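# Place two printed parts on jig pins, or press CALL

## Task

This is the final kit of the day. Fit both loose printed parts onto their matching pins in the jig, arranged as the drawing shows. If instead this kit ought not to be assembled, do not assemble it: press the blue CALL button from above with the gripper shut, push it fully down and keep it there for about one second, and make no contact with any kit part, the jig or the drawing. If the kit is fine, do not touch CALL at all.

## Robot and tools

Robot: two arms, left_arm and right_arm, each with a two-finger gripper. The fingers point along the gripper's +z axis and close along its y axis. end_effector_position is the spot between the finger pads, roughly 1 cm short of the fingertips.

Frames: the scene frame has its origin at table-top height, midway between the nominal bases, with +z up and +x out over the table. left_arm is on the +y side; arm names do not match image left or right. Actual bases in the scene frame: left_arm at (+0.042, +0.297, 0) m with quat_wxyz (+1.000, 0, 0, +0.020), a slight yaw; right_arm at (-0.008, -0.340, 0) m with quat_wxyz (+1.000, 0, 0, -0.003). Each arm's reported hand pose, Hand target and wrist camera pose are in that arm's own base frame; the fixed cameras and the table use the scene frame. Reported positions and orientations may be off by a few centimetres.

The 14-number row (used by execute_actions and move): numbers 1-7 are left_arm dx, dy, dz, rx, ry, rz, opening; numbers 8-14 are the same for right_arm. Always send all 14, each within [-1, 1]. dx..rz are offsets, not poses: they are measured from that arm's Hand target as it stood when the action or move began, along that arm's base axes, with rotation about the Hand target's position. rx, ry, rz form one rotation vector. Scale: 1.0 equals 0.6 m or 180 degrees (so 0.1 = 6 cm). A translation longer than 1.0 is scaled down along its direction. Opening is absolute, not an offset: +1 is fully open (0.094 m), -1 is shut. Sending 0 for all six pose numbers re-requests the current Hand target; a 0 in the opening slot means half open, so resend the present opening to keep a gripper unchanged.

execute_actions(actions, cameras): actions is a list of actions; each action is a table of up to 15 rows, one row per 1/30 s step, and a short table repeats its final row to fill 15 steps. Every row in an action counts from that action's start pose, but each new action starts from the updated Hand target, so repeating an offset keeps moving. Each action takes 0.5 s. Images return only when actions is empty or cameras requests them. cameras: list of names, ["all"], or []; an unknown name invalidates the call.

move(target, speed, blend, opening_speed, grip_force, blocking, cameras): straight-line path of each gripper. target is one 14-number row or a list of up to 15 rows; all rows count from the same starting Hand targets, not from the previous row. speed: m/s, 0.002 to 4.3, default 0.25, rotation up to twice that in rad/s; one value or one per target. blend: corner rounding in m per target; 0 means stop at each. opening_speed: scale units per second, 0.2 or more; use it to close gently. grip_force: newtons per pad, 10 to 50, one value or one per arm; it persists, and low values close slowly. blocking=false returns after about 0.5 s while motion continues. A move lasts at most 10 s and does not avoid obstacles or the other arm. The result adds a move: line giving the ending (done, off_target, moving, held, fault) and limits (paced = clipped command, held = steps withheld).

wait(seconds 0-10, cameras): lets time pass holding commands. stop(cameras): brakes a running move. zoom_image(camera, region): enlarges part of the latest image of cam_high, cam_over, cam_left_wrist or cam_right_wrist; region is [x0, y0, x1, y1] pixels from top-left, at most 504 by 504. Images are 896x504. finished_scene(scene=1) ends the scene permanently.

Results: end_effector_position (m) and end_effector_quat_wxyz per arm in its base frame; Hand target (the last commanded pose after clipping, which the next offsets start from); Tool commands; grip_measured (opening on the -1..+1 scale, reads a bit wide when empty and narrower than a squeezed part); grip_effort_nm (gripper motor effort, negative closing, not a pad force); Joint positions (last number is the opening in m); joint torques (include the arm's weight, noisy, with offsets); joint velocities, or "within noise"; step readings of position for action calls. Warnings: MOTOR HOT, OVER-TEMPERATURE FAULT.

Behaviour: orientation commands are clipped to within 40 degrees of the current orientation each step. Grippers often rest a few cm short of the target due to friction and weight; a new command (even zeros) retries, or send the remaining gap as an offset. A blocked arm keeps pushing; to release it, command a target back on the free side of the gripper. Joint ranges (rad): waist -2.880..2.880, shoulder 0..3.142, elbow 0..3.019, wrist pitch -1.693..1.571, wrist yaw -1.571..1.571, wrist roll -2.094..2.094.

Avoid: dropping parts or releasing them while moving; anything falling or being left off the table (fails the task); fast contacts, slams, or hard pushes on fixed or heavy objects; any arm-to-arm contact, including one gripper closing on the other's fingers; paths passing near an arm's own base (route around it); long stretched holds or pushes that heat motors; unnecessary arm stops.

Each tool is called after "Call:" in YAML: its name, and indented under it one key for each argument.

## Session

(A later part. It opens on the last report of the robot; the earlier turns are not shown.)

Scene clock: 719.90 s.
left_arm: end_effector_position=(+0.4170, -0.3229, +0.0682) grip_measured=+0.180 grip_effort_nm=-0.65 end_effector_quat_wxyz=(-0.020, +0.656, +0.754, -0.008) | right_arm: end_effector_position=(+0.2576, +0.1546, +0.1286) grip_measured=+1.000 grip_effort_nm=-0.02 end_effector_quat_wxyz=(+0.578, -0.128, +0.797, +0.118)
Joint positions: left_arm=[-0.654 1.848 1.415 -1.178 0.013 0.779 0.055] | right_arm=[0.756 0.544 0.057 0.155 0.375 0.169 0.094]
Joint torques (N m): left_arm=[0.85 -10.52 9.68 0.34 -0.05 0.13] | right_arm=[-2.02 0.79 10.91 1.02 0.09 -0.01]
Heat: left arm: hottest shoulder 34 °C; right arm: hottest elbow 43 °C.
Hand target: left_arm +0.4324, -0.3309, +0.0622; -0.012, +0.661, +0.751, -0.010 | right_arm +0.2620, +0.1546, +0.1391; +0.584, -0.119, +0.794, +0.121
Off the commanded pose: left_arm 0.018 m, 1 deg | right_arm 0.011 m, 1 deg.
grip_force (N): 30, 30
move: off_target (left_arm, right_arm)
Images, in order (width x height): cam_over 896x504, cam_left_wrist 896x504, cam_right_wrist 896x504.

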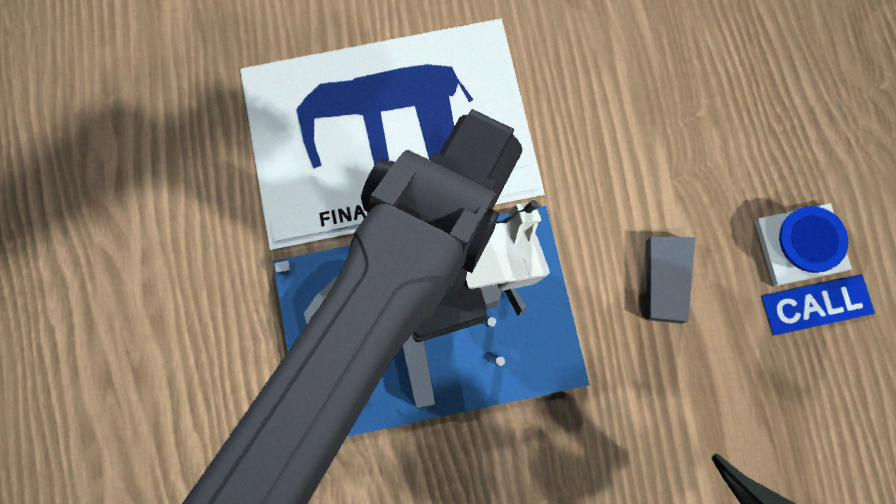

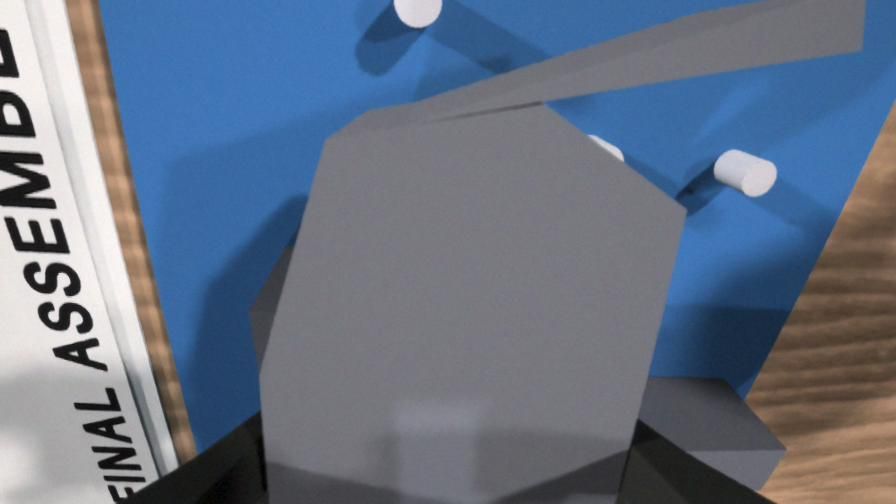

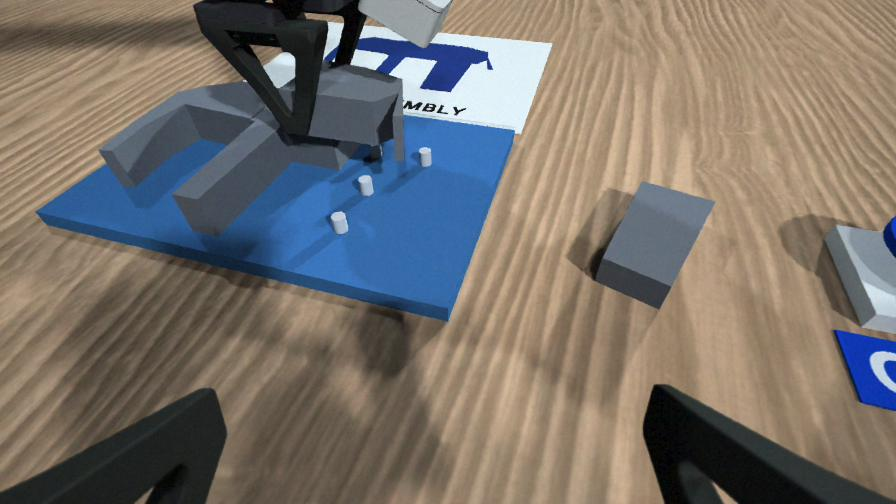

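Call:
move:
  target:
    - [0,0,0.04,0,0,0,0.02,0,0,0,0,0,0,1]
    - [0.008,-0.037,0.03,0,0,0,0.02,0,0,0,0,0,0,1]
    - [0.008,-0.037,-0.004,0,0,0,0.02,0,0,0,0,0,0,1]
  cameras: ["cam_over","cam_left_wrist","cam_right_wrist"]
  speed: 0.1

Call:
zoom_image:
  camera: "cam_over"
  region: [430, 250, 560, 350]

Call:
zoom_image:
  camera: "cam_right_wrist"
  region: [320, 80, 480, 180]

Scene clock: 731.10 s.
left_arm: end_effector_position=(+0.4338, -0.3358, +0.0682) grip_measured=+0.180 grip_effort_nm=-0.65 end_effector_quat_wxyz=(-0.018, +0.657, +0.754, -0.008) | right_arm: end_effector_position=(+0.2576, +0.1546, +0.1286) grip_measured=+1.000 grip_effort_nm=-0.03 end_effector_quat_wxyz=(+0.578, -0.128, +0.797, +0.118)
Joint positions: left_arm=[-0.654 1.896 1.487 -1.198 0.013 0.78 0.055] | right_arm=[0.756 0.544 0.057 0.155 0.375 0.169 0.094]
Joint torques (N m): left_arm=[-0.62 -12.04 8.95 0.27 -0.02 -0.1] | right_arm=[-2.02 0.73 10.89 1.03 0.09 -0.01]
Heat: left arm: hottest shoulder 33 °C; right arm: hottest elbow 43 °C.
Hand target: left_arm +0.4372, -0.3531, +0.0598; -0.012, +0.661, +0.751, -0.010 | right_arm +0.2620, +0.1546, +0.1391; +0.584, -0.119, +0.794, +0.121
Off the commanded pose: left_arm 0.019 m, 1 deg | right_arm 0.011 m, 1 deg.
grip_force (N): 30, 30
move: off_target (left_arm, right_arm)
Images, in order (width x height): cam_over 896x504, cam_left_wrist 896x504, cam_right_wrist 896x504.

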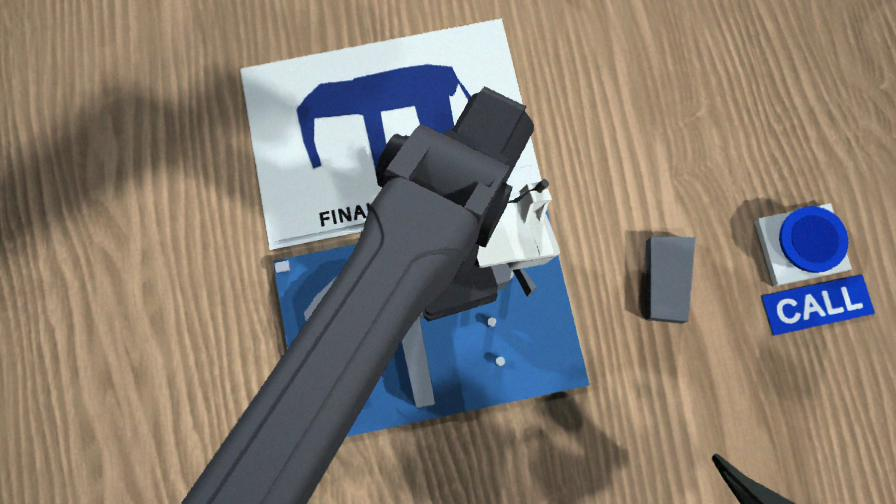

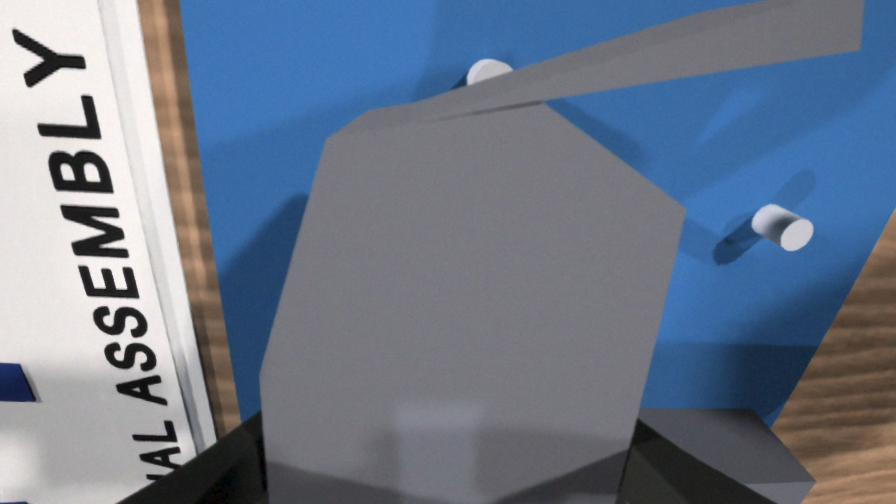

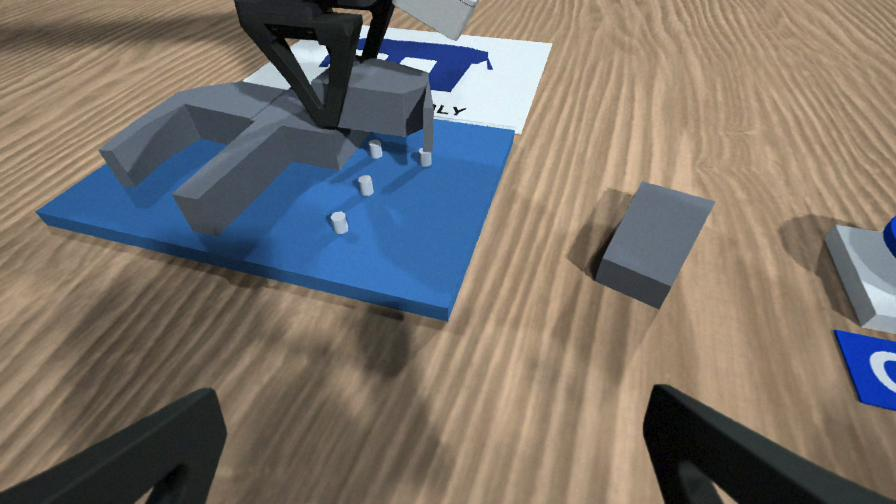

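Scaled by 3.877 from the camera's 896x504 image, which has a finer 1280x720 frame.

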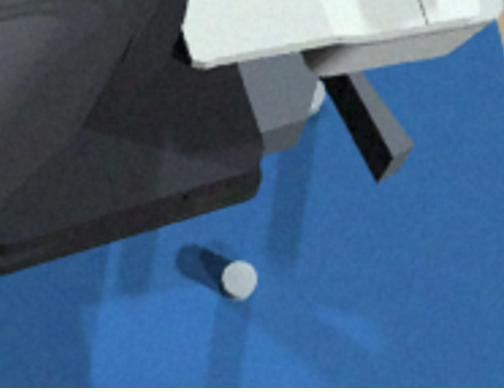

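Scaled by 3.150 from the camera's 896x504 image, which has a finer 1280x720 frame.

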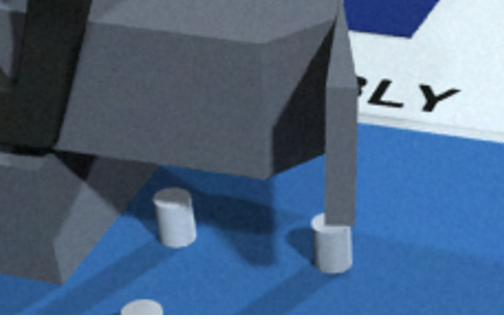

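Call:
move:
  target:
    - [-0.05,-0.1,0.05,0,0,0,0.02,0,0,0,0,0,0,1]
    - [0.004,0.008,0.02,0,0,0,0.02,0,0,0,0,0,0,1]
    - [0.004,0.008,-0.008,0,0,0,0.02,0,0,0,0,0,0,1]
  cameras: ["cam_over","cam_left_wrist","cam_right_wrist"]
  speed: 0.1

Call:
zoom_image:
  camera: "cam_over"
  region: [430, 250, 560, 350]

Call:
zoom_image:
  camera: "cam_right_wrist"
  region: [320, 80, 480, 180]

Scene clock: 747.43 s.
left_arm: end_effector_position=(+0.4312, -0.3499, +0.0574) grip_measured=+0.180 grip_effort_nm=-0.65 end_effector_quat_wxyz=(-0.019, +0.661, +0.750, -0.007) | right_arm: end_effector_position=(+0.2576, +0.1546, +0.1286) grip_measured=+1.000 grip_effort_nm=-0.02 end_effector_quat_wxyz=(+0.578, -0.128, +0.797, +0.118)
Joint positions: left_arm=[-0.677 1.925 1.501 -1.186 0.013 0.768 0.055] | right_arm=[0.756 0.544 0.057 0.155 0.375 0.169 0.094]
Joint torques (N m): left_arm=[0.5 -14.56 7.47 0.18 -0.01 0.02] | right_arm=[-1.96 0.79 10.92 1.05 0.09 -0.01]
Heat: left arm: hottest shoulder 32 °C; right arm: hottest elbow 43 °C.
Hand target: left_arm +0.4396, -0.3483, +0.0550; -0.012, +0.661, +0.751, -0.010 | right_arm +0.2620, +0.1546, +0.1391; +0.584, -0.119, +0.794, +0.121
Off the commanded pose: left_arm 0.009 m, 1 deg | right_arm 0.011 m, 1 deg.
grip_force (N): 30, 30
move: off_target (right_arm)
Images, in order (width x height): cam_over 896x504, cam_left_wrist 896x504, cam_right_wrist 896x504.

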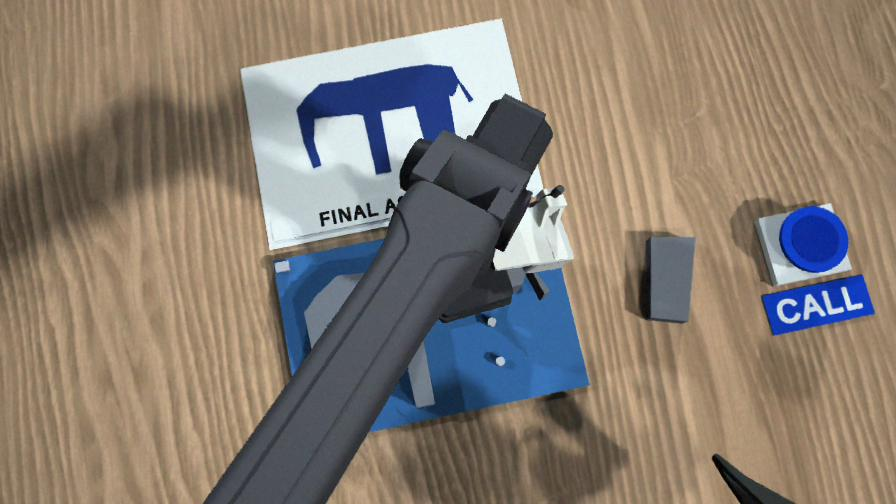

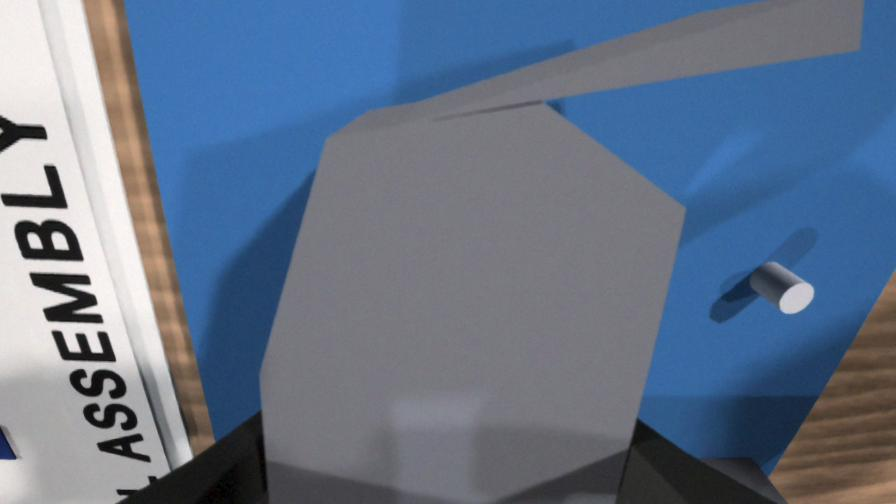

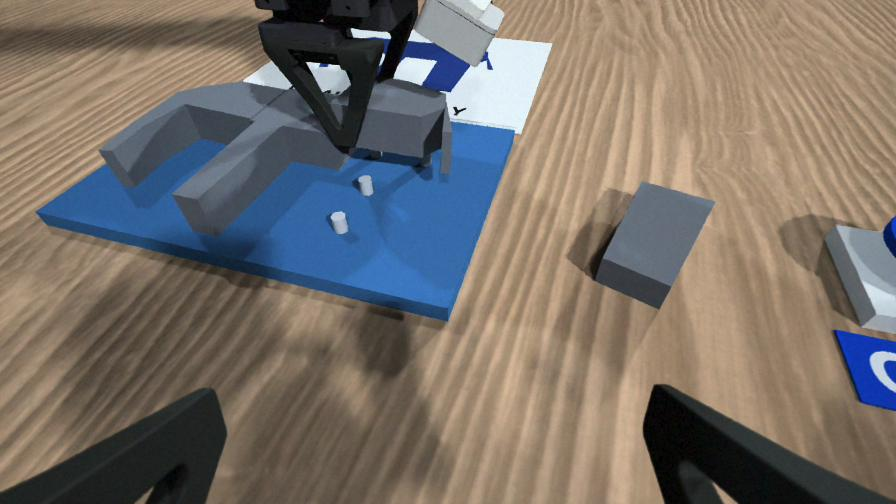

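Scaled by 3.877 from the camera's 896x504 image, which has a finer 1280x720 frame.

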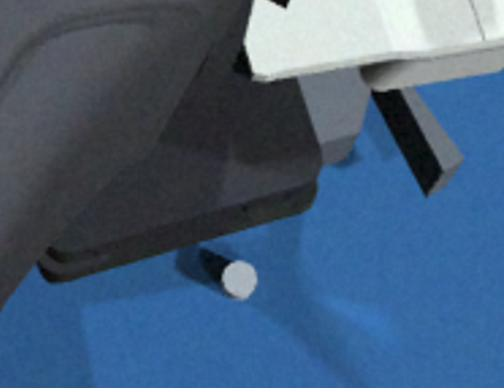

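Scaled by 3.150 from the camera's 896x504 image, which has a finer 1280x720 frame.

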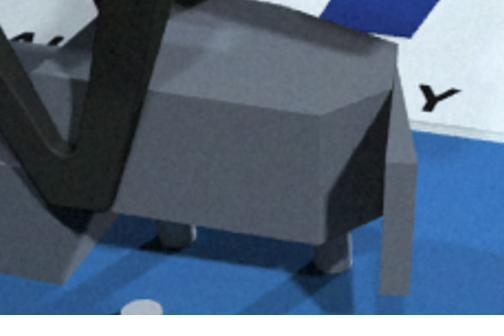

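Call:
move:
  target:
    - [-0.05,0.04,0.04,0,0,0,0.02,0,0,0,0,0,0,1]
    - [-0.012,0.0085,0,0,0,0,0.02,0,0,0,0,0,0,1]
  cameras: ["cam_over","cam_left_wrist","cam_right_wrist"]
  speed: 0.1

Call:
zoom_image:
  camera: "cam_over"
  region: [430, 250, 560, 350]

Call:
zoom_image:
  camera: "cam_right_wrist"
  region: [320, 80, 480, 180]

Scene clock: 756.67 s.
left_arm: end_effector_position=(+0.4299, -0.3485, +0.0586) grip_measured=+0.180 grip_effort_nm=-0.65 end_effector_quat_wxyz=(+0.008, +0.663, +0.749, -0.008) | right_arm: end_effector_position=(+0.2576, +0.1546, +0.1286) grip_measured=+1.000 grip_effort_nm=-0.03 end_effector_quat_wxyz=(+0.578, -0.128, +0.797, +0.118)
Joint positions: left_arm=[-0.675 1.886 1.446 -1.114 0.016 0.774 0.055] | right_arm=[0.756 0.544 0.057 0.155 0.375 0.169 0.094]
Joint torques (N m): left_arm=[0.62 -12.57 8.95 -1.26 -0.15 0.06] | right_arm=[-1.96 0.67 10.91 1.03 0.09 -0.02]
Heat: left arm: hottest shoulder 32 °C; right arm: hottest elbow 43 °C.
Hand target: left_arm +0.4324, -0.3432, +0.0550; -0.012, +0.661, +0.751, -0.010 | right_arm +0.2620, +0.1546, +0.1391; +0.584, -0.119, +0.794, +0.121
Off the commanded pose: left_arm 0.007 m, 2 deg | right_arm 0.011 m, 1 deg.
grip_force (N): 30, 30
move: off_target (right_arm)
Images, in order (width x height): cam_over 896x504, cam_left_wrist 896x504, cam_right_wrist 896x504.

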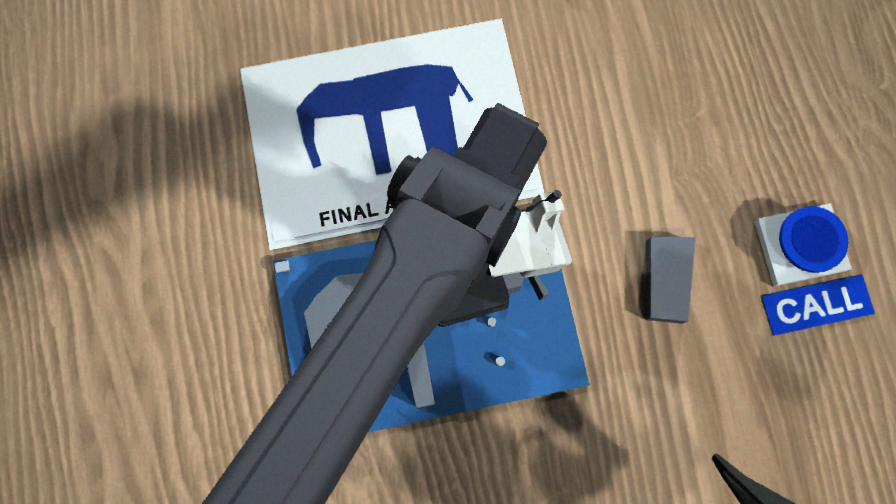

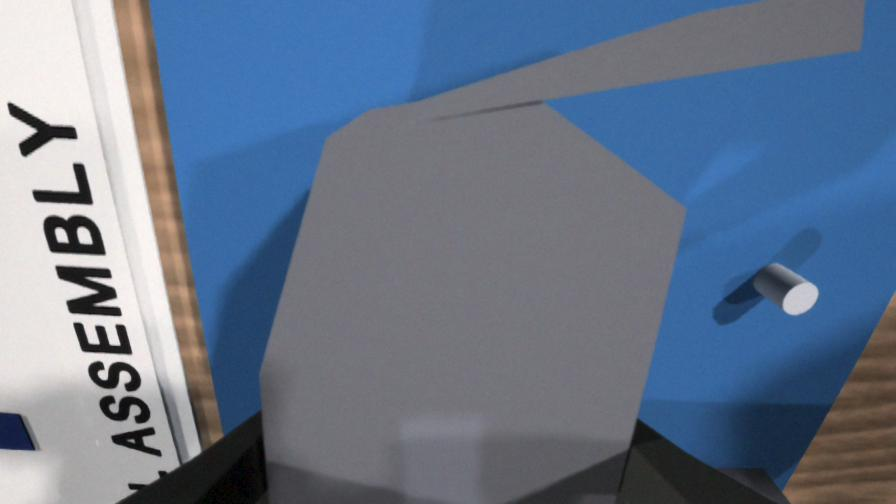

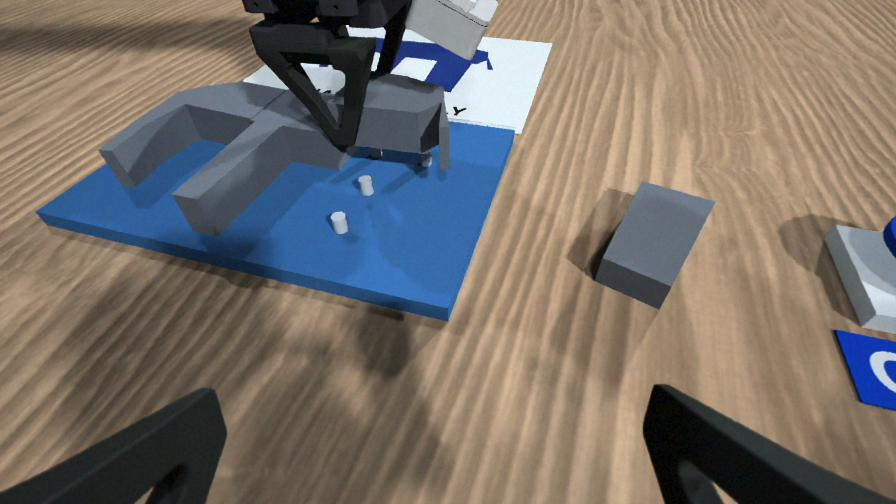

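Scaled by 3.877 from the camera's 896x504 image, which has a finer 1280x720 frame.

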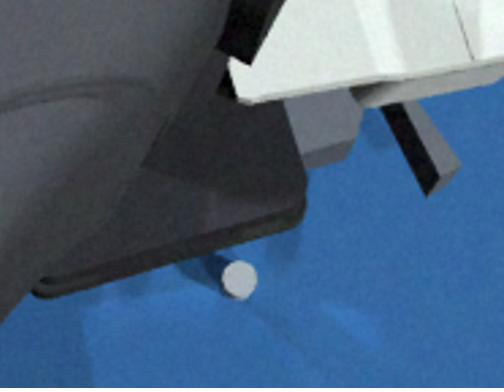

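Scaled by 3.150 from the camera's 896x504 image, which has a finer 1280x720 frame.

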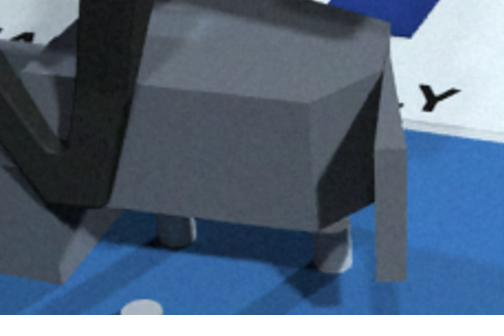

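Call:
move:
  target:
    - [-0.07,-0.1,0.05,0,0,0,0.02,0,0,0,0,0,0,1]
    - [-0.011,0.0008,0.01,0,0,0,0.02,0,0,0,0,0,0,1]
    - [-0.011,0.0008,-0.006,0,0,0,0.02,0,0,0,0,0,0,1]
  cameras: ["cam_over","cam_left_wrist","cam_right_wrist"]
  speed: 0.1

Call:
zoom_image:
  camera: "cam_over"
  region: [430, 250, 560, 350]

Call:
zoom_image:
  camera: "cam_right_wrist"
  region: [320, 80, 480, 180]

Scene clock: 790.30 s.
left_arm: end_effector_position=(+0.4145, -0.3582, +0.0529) grip_measured=+0.180 grip_effort_nm=-0.65 end_effector_quat_wxyz=(-0.009, +0.672, +0.741, -0.014) | right_arm: end_effector_position=(+0.2576, +0.1546, +0.1286) grip_measured=+1.000 grip_effort_nm=-0.02 end_effector_quat_wxyz=(+0.578, -0.128, +0.797, +0.118)
Joint positions: left_arm=[-0.703 1.9 1.45 -1.14 0.028 0.771 0.055] | right_arm=[0.756 0.544 0.057 0.155 0.375 0.169 0.094]
Joint torques (N m): left_arm=[2.32 -14.15 6.79 0.13 -0.23 0.07] | right_arm=[-2.02 0.73 10.89 1.02 0.09 -0.01]
Heat: left arm: hottest elbow 34 °C; right arm: hottest elbow 44 °C.
Hand target: left_arm +0.4258, -0.3427, +0.0514; -0.012, +0.661, +0.751, -0.010 | right_arm +0.2620, +0.1546, +0.1391; +0.584, -0.119, +0.794, +0.121
Off the commanded pose: left_arm 0.019 m, 2 deg | right_arm 0.011 m, 1 deg.
grip_force (N): 30, 30
move: off_target (left_arm, right_arm)
Images, in order (width x height): cam_over 896x504, cam_left_wrist 896x504, cam_right_wrist 896x504.

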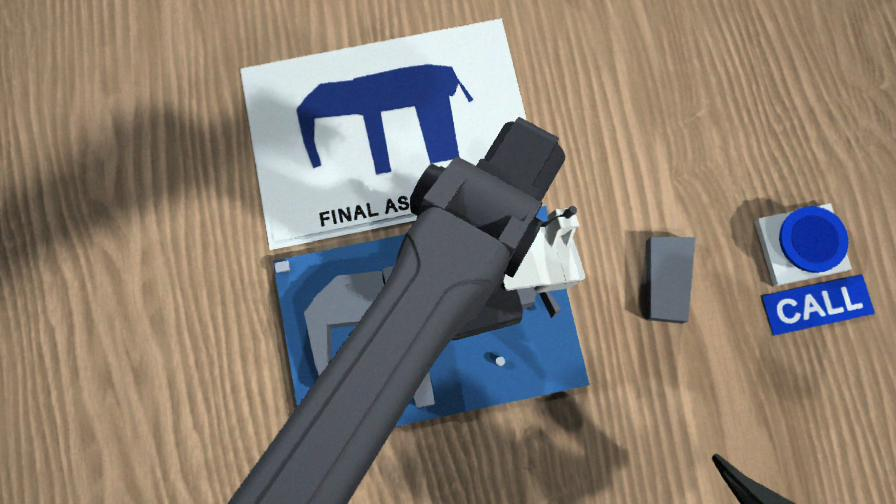

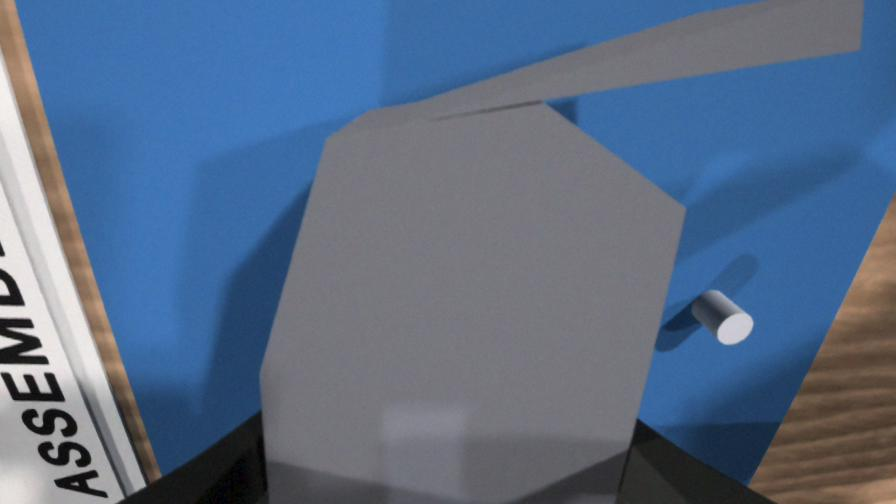

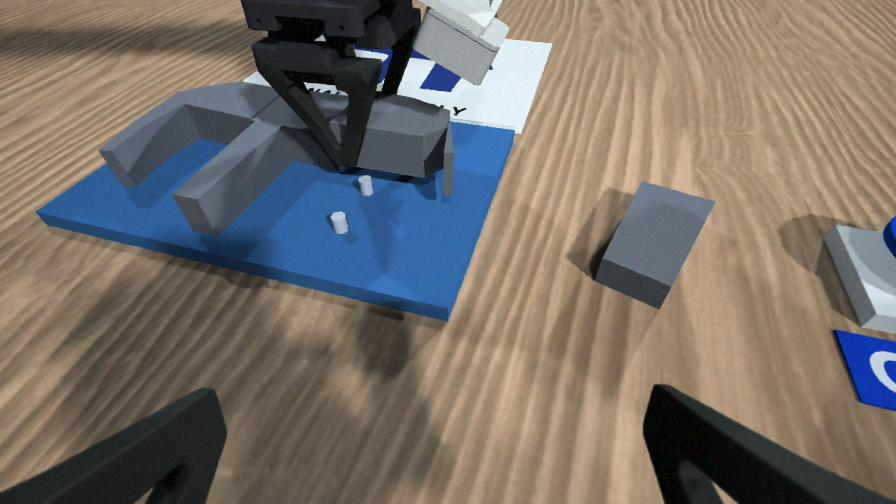

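Scaled by 3.877 from the camera's 896x504 image, which has a finer 1280x720 frame.

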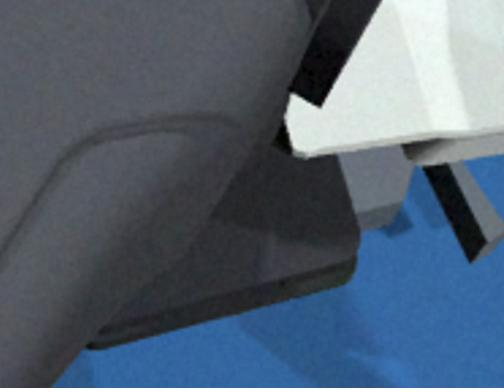

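Scaled by 3.150 from the camera's 896x504 image, which has a finer 1280x720 frame.

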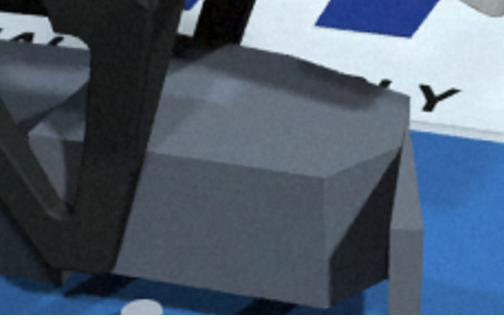

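Call:
move:
  target: [0.008,0.01,0.003,0,0,0,0.02,0,0,0,0,0,0,1]
  cameras: []
  speed: 0.1

Scene clock: 799.20 s.
left_arm: end_effector_position=(+0.4146, -0.3575, +0.0530) grip_measured=+0.180 grip_effort_nm=-0.64 end_effector_quat_wxyz=(-0.010, +0.676, +0.736, -0.015) | right_arm: end_effector_position=(+0.2576, +0.1546, +0.1286) grip_measured=+1.000 grip_effort_nm=-0.02 end_effector_quat_wxyz=(+0.578, -0.128, +0.797, +0.118)
Joint positions: left_arm=[-0.701 1.9 1.45 -1.142 0.03 0.785 0.055] | right_arm=[0.756 0.544 0.057 0.155 0.375 0.169 0.094]
Joint torques (N m): left_arm=[2.37 -14.74 6.74 -0.24 -0.38 0.04] | right_arm=[-2.02 0.73 10.92 1.02 0.09 -0.01]
Heat: left arm: hottest elbow 34 °C; right arm: hottest elbow 44 °C.
Hand target: left_arm +0.4306, -0.3367, +0.0532; -0.012, +0.661, +0.751, -0.010 | right_arm +0.2620, +0.1546, +0.1391; +0.584, -0.119, +0.794, +0.121
Off the commanded pose: left_arm 0.026 m, 3 deg | right_arm 0.011 m, 1 deg.
grip_force (N): 30, 30
move: off_target (left_arm, right_arm)
No camera images: "cameras" was empty.

Call:
move:
  target:
    - [-0.03,0.02,0.03,0,0,0,0.02,0,0,0,0,0,0,1]
    - [-0.00,0.0,0.01,0,0,0,0.02,0,0,0,0,0,0,1]
  cameras: []
  speed: 0.1

Scene clock: 805.23 s.
left_arm: end_effector_position=(+0.4135, -0.3374, +0.0667) grip_measured=+0.180 grip_effort_nm=-0.65 end_effector_quat_wxyz=(-0.010, +0.671, +0.742, -0.009) | right_arm: end_effector_position=(+0.2576, +0.1546, +0.1286) grip_measured=+1.000 grip_effort_nm=-0.03 end_effector_quat_wxyz=(+0.578, -0.128, +0.797, +0.118)
Joint positions: left_arm=[-0.678 1.853 1.418 -1.157 0.016 0.792 0.055] | right_arm=[0.756 0.544 0.057 0.155 0.375 0.169 0.094]
Joint torques (N m): left_arm=[1.32 -10.46 9.78 -0.24 -0.14 0] | right_arm=[-2.02 0.79 10.89 1.03 0.08 -0.01]
Heat: left arm: hottest elbow 34 °C; right arm: hottest elbow 44 °C.
Hand target: left_arm +0.4306, -0.3367, +0.0592; -0.012, +0.661, +0.751, -0.010 | right_arm +0.2620, +0.1546, +0.1391; +0.584, -0.119, +0.794, +0.121
Off the commanded pose: left_arm 0.019 m, 2 deg | right_arm 0.011 m, 1 deg.
grip_force (N): 30, 30
move: off_target (left_arm, right_arm)
No camera images: "cameras" was empty.

Call:
move:
  target: [0.0183,-0.0143,-0.013,0,0,0,0.02,0,0,0,0,0,0,1]
  cameras: ["cam_over","cam_right_wrist","cam_left_wrist"]
  speed: 0.1

Call:
zoom_image:
  camera: "cam_over"
  region: [430, 250, 560, 350]

Call:
zoom_image:
  camera: "cam_right_wrist"
  region: [320, 80, 480, 180]

Scene clock: 812.87 s.
left_arm: end_effector_position=(+0.4251, -0.3464, +0.0669) grip_measured=+0.180 grip_effort_nm=-0.64 end_effector_quat_wxyz=(-0.005, +0.667, +0.745, -0.008) | right_arm: end_effector_position=(+0.2576, +0.1546, +0.1286) grip_measured=+1.000 grip_effort_nm=-0.03 end_effector_quat_wxyz=(+0.578, -0.128, +0.797, +0.118)
Joint positions: left_arm=[-0.678 1.882 1.463 -1.163 0.015 0.782 0.055] | right_arm=[0.756 0.544 0.057 0.155 0.375 0.169 0.094]
Joint torques (N m): left_arm=[0.09 -10.29 9.51 0.06 -0.08 0.01] | right_arm=[-1.96 0.73 10.91 1.02 0.08 -0.01]
Heat: left arm: hottest elbow 34 °C; right arm: hottest elbow 44 °C.
Hand target: left_arm +0.4416, -0.3453, +0.0514; -0.012, +0.661, +0.751, -0.010 | right_arm +0.2620, +0.1546, +0.1391; +0.584, -0.119, +0.794, +0.121
Off the commanded pose: left_arm 0.023 m, 1 deg | right_arm 0.011 m, 1 deg.
grip_force (N): 30, 30
move: off_target (left_arm, right_arm)
Images, in order (width x height): cam_over 896x504, cam_left_wrist 896x504, cam_right_wrist 896x504.

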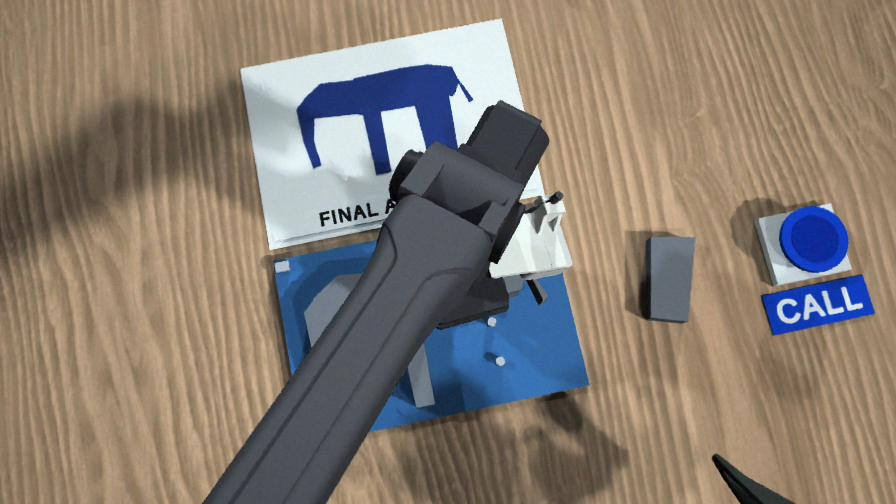

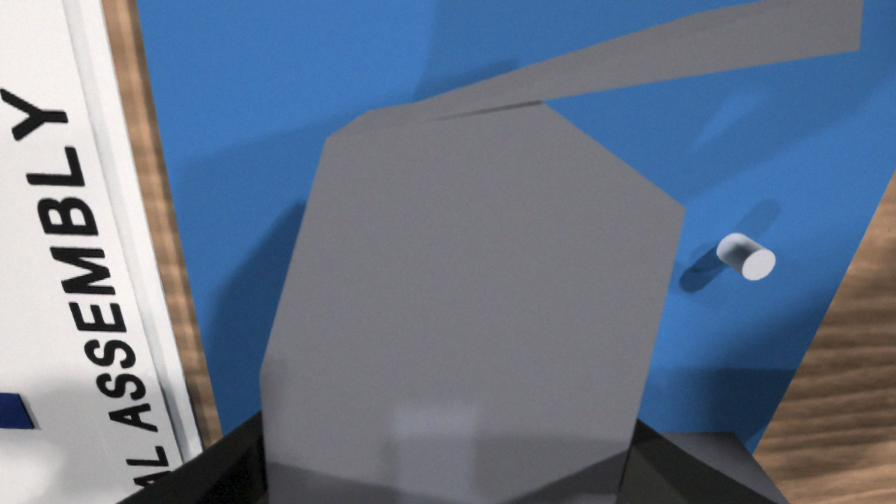

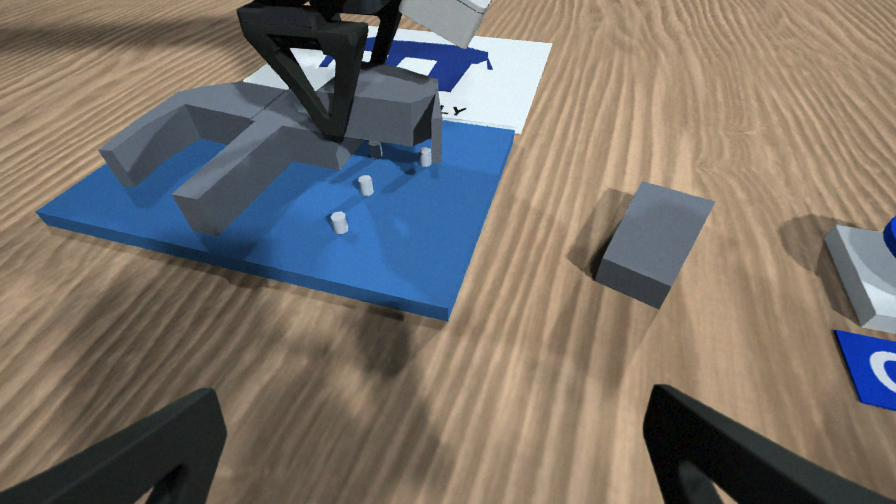

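Scaled by 3.877 from the camera's 896x504 image, which has a finer 1280x720 frame.

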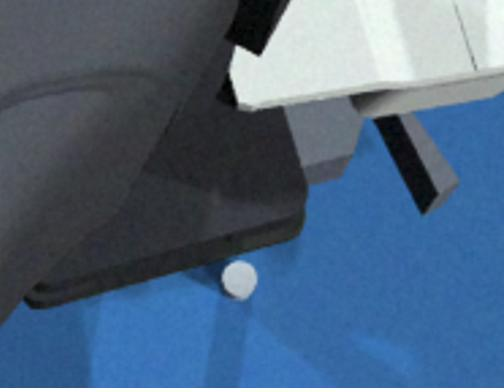

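Scaled by 3.150 from the camera's 896x504 image, which has a finer 1280x720 frame.

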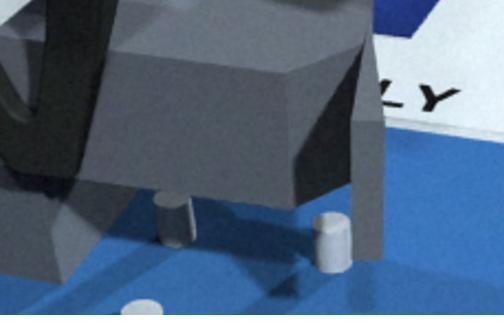

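Call:
move:
  target: [0.0,0.0,-0.02,0,0,0,0.02,0,0,0,0,0,0,1]
  cameras: ["cam_over","cam_right_wrist"]
  speed: 0.05

Call:
zoom_image:
  camera: "cam_over"
  region: [430, 250, 560, 350]

Call:
zoom_image:
  camera: "cam_right_wrist"
  region: [320, 80, 480, 180]

Scene clock: 827.53 s.
left_arm: end_effector_position=(+0.4251, -0.3464, +0.0669) grip_measured=+0.180 grip_effort_nm=-0.65 end_effector_quat_wxyz=(-0.005, +0.667, +0.745, -0.008) | right_arm: end_effector_position=(+0.2576, +0.1546, +0.1286) grip_measured=+1.000 grip_effort_nm=-0.02 end_effector_quat_wxyz=(+0.578, -0.128, +0.797, +0.118)
Joint positions: left_arm=[-0.678 1.882 1.463 -1.163 0.015 0.782 0.055] | right_arm=[0.756 0.544 0.057 0.155 0.375 0.169 0.094]
Joint torques (N m): left_arm=[-0.26 -10.7 8.29 0.7 -0.06 0.02] | right_arm=[-2.08 0.79 10.89 1.03 0.08 -0.02]
Heat: left arm: hottest elbow 35 °C; right arm: hottest elbow 44 °C.
Hand target: left_arm +0.4416, -0.3453, +0.0394; -0.012, +0.661, +0.751, -0.010 | right_arm +0.2620, +0.1546, +0.1391; +0.584, -0.119, +0.794, +0.121
Off the commanded pose: left_arm 0.032 m, 1 deg | right_arm 0.011 m, 1 deg.
grip_force (N): 30, 30
move: off_target (left_arm, right_arm)
Images, in order (width x height): cam_over 896x504, cam_right_wrist 896x504.

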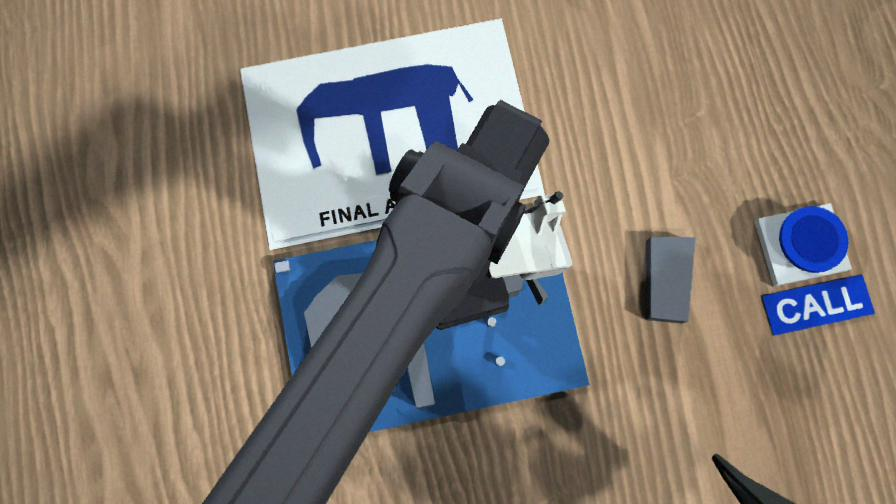

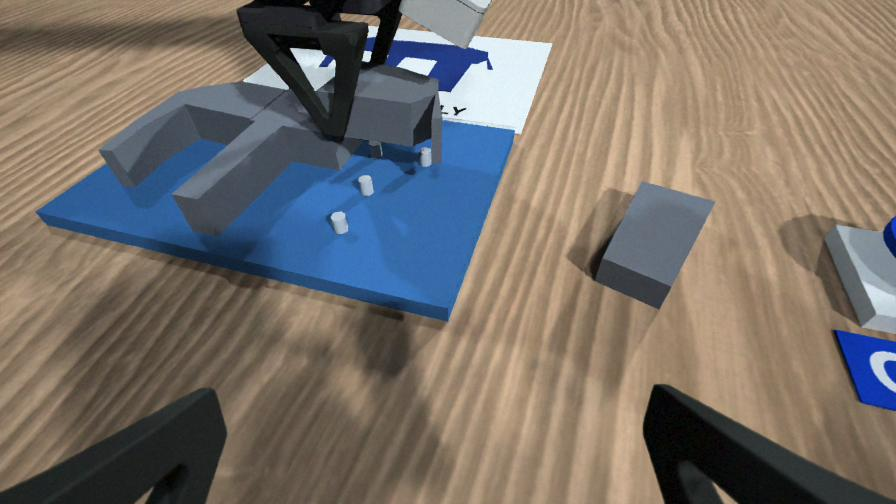

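Scaled by 3.877 from the camera's 896x504 image, which has a finer 1280x720 frame.

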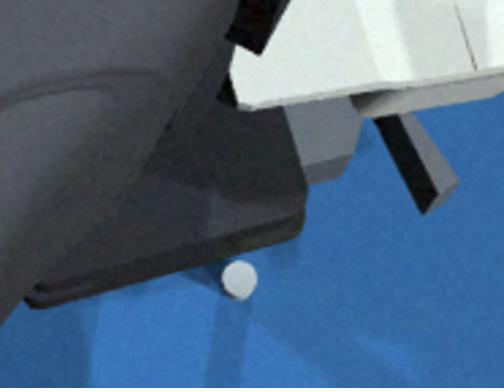

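Scaled by 3.150 from the camera's 896x504 image, which has a finer 1280x720 frame.

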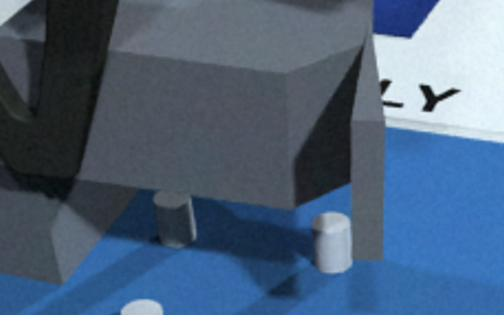

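Call:
move:
  target: [0.0,0.0,-0.014,0,0,0,0.02,0,0,0,0,0,0,1]
  cameras: []
  speed: 0.1

Scene clock: 832.20 s.
left_arm: end_effector_position=(+0.4273, -0.3478, +0.0660) grip_measured=+0.180 grip_effort_nm=-0.65 end_effector_quat_wxyz=(-0.001, +0.667, +0.745, -0.007) | right_arm: end_effector_position=(+0.2576, +0.1546, +0.1286) grip_measured=+1.000 grip_effort_nm=-0.03 end_effector_quat_wxyz=(+0.578, -0.128, +0.797, +0.118)
Joint positions: left_arm=[-0.678 1.883 1.463 -1.152 0.013 0.782 0.055] | right_arm=[0.756 0.544 0.057 0.155 0.375 0.169 0.094]
Joint torques (N m): left_arm=[0.97 -9.88 7.5 0.98 -0.07 0.04] | right_arm=[-1.9 0.79 10.93 1.02 0.09 -0.01]
Heat: left arm: hottest elbow 35 °C; right arm: hottest elbow 44 °C.
Hand target: left_arm +0.4416, -0.3453, +0.0310; -0.012, +0.661, +0.751, -0.010 | right_arm +0.2620, +0.1546, +0.1391; +0.584, -0.119, +0.794, +0.121
Off the commanded pose: left_arm 0.038 m, 2 deg | right_arm 0.011 m, 1 deg.
grip_force (N): 30, 30
move: off_target (left_arm, right_arm)
No camera images: "cameras" was empty.

Call:
move:
  target:
    - [-0.02,0.0035,0.12,0,0,0,0.02,0,0,0,0,0,0,1]
    - [-0.02,0.0035,0.023,0,0,0,0.02,0,0,0,0,0,0,1]
  cameras: ["cam_over","cam_right_wrist","cam_left_wrist"]
  speed: 0.1

Call:
zoom_image:
  camera: "cam_over"
  region: [430, 250, 560, 350]

Call:
zoom_image:
  camera: "cam_right_wrist"
  region: [320, 80, 480, 180]

Scene clock: 844.40 s.
left_arm: end_effector_position=(+0.4243, -0.3455, +0.0661) grip_measured=+0.180 grip_effort_nm=-0.65 end_effector_quat_wxyz=(-0.008, +0.665, +0.747, -0.007) | right_arm: end_effector_position=(+0.2576, +0.1546, +0.1286) grip_measured=+1.000 grip_effort_nm=-0.02 end_effector_quat_wxyz=(+0.578, -0.128, +0.797, +0.118)
Joint positions: left_arm=[-0.678 1.883 1.463 -1.168 0.013 0.777 0.055] | right_arm=[0.756 0.544 0.057 0.155 0.375 0.169 0.094]
Joint torques (N m): left_arm=[-0.38 -11.99 5.98 0.95 0 -0.1] | right_arm=[-2.02 0.73 10.89 1.03 0.08 -0.01]
Heat: left arm: hottest elbow 35 °C; right arm: hottest elbow 44 °C.
Hand target: left_arm +0.4296, -0.3432, +0.0448; -0.012, +0.661, +0.751, -0.010 | right_arm +0.2620, +0.1546, +0.1391; +0.584, -0.119, +0.794, +0.121
Off the commanded pose: left_arm 0.022 m, 1 deg | right_arm 0.011 m, 1 deg.
grip_force (N): 30, 30
move: off_target (left_arm, right_arm)
Images, in order (width x height): cam_over 896x504, cam_left_wrist 896x504, cam_right_wrist 896x504.

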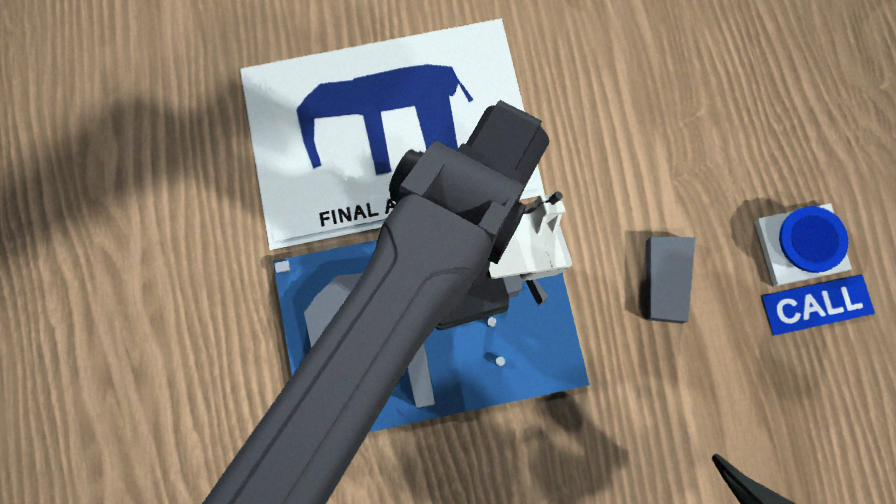

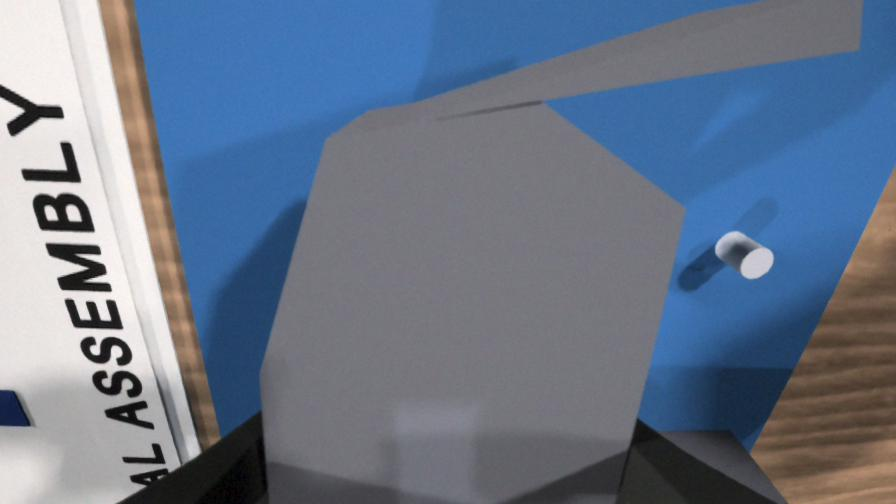

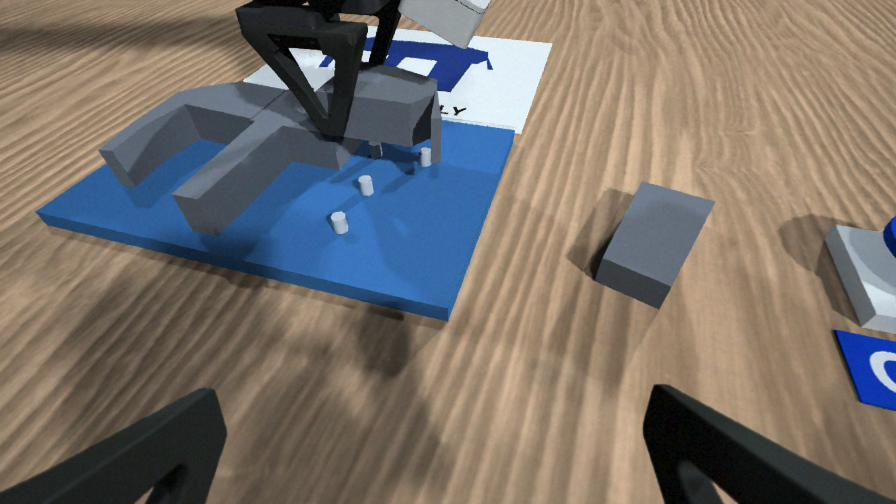

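Scaled by 3.877 from the camera's 896x504 image, which has a finer 1280x720 frame.

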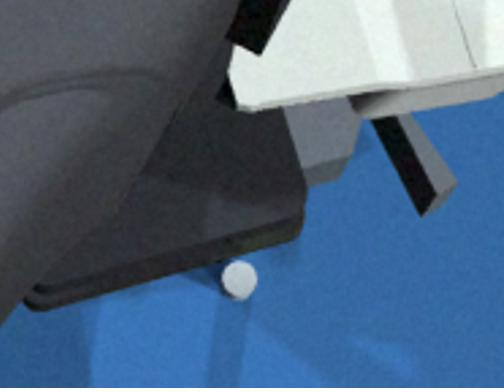

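Scaled by 3.150 from the camera's 896x504 image, which has a finer 1280x720 frame.

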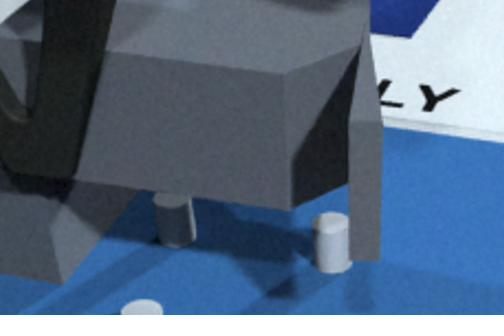

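Call:
move:
  target:
    - [0,0,0.06,0,0,0,0.02,0,0,0,0,0,0,1]
    - [-0.0215,-0.0312,0.05,0,0,0,0.02,0,0,0,0,0,0,1]
  cameras: []
  speed: 0.1

Scene clock: 858.20 s.
left_arm: end_effector_position=(+0.4166, -0.3435, +0.0677) grip_measured=+0.180 grip_effort_nm=-0.65 end_effector_quat_wxyz=(-0.023, +0.658, +0.753, -0.007) | right_arm: end_effector_position=(+0.2576, +0.1546, +0.1286) grip_measured=+1.000 grip_effort_nm=-0.03 end_effector_quat_wxyz=(+0.578, -0.128, +0.797, +0.118)
Joint positions: left_arm=[-0.684 1.882 1.464 -1.2 0.013 0.753 0.055] | right_arm=[0.756 0.544 0.057 0.155 0.375 0.169 0.094]
Joint torques (N m): left_arm=[-2.43 -13.57 9.13 -0.25 -0.03 -0.19] | right_arm=[-1.96 0.85 10.91 1.05 0.09 -0.01]
Heat: left arm: hottest elbow 34 °C; right arm: hottest elbow 44 °C.
Hand target: left_arm +0.4167, -0.3619, +0.0748; -0.012, +0.661, +0.751, -0.010 | right_arm +0.2620, +0.1546, +0.1391; +0.584, -0.119, +0.794, +0.121
Off the commanded pose: left_arm 0.020 m, 1 deg | right_arm 0.011 m, 1 deg.
grip_force (N): 30, 30
move: off_target (left_arm, right_arm)
No camera images: "cameras" was empty.


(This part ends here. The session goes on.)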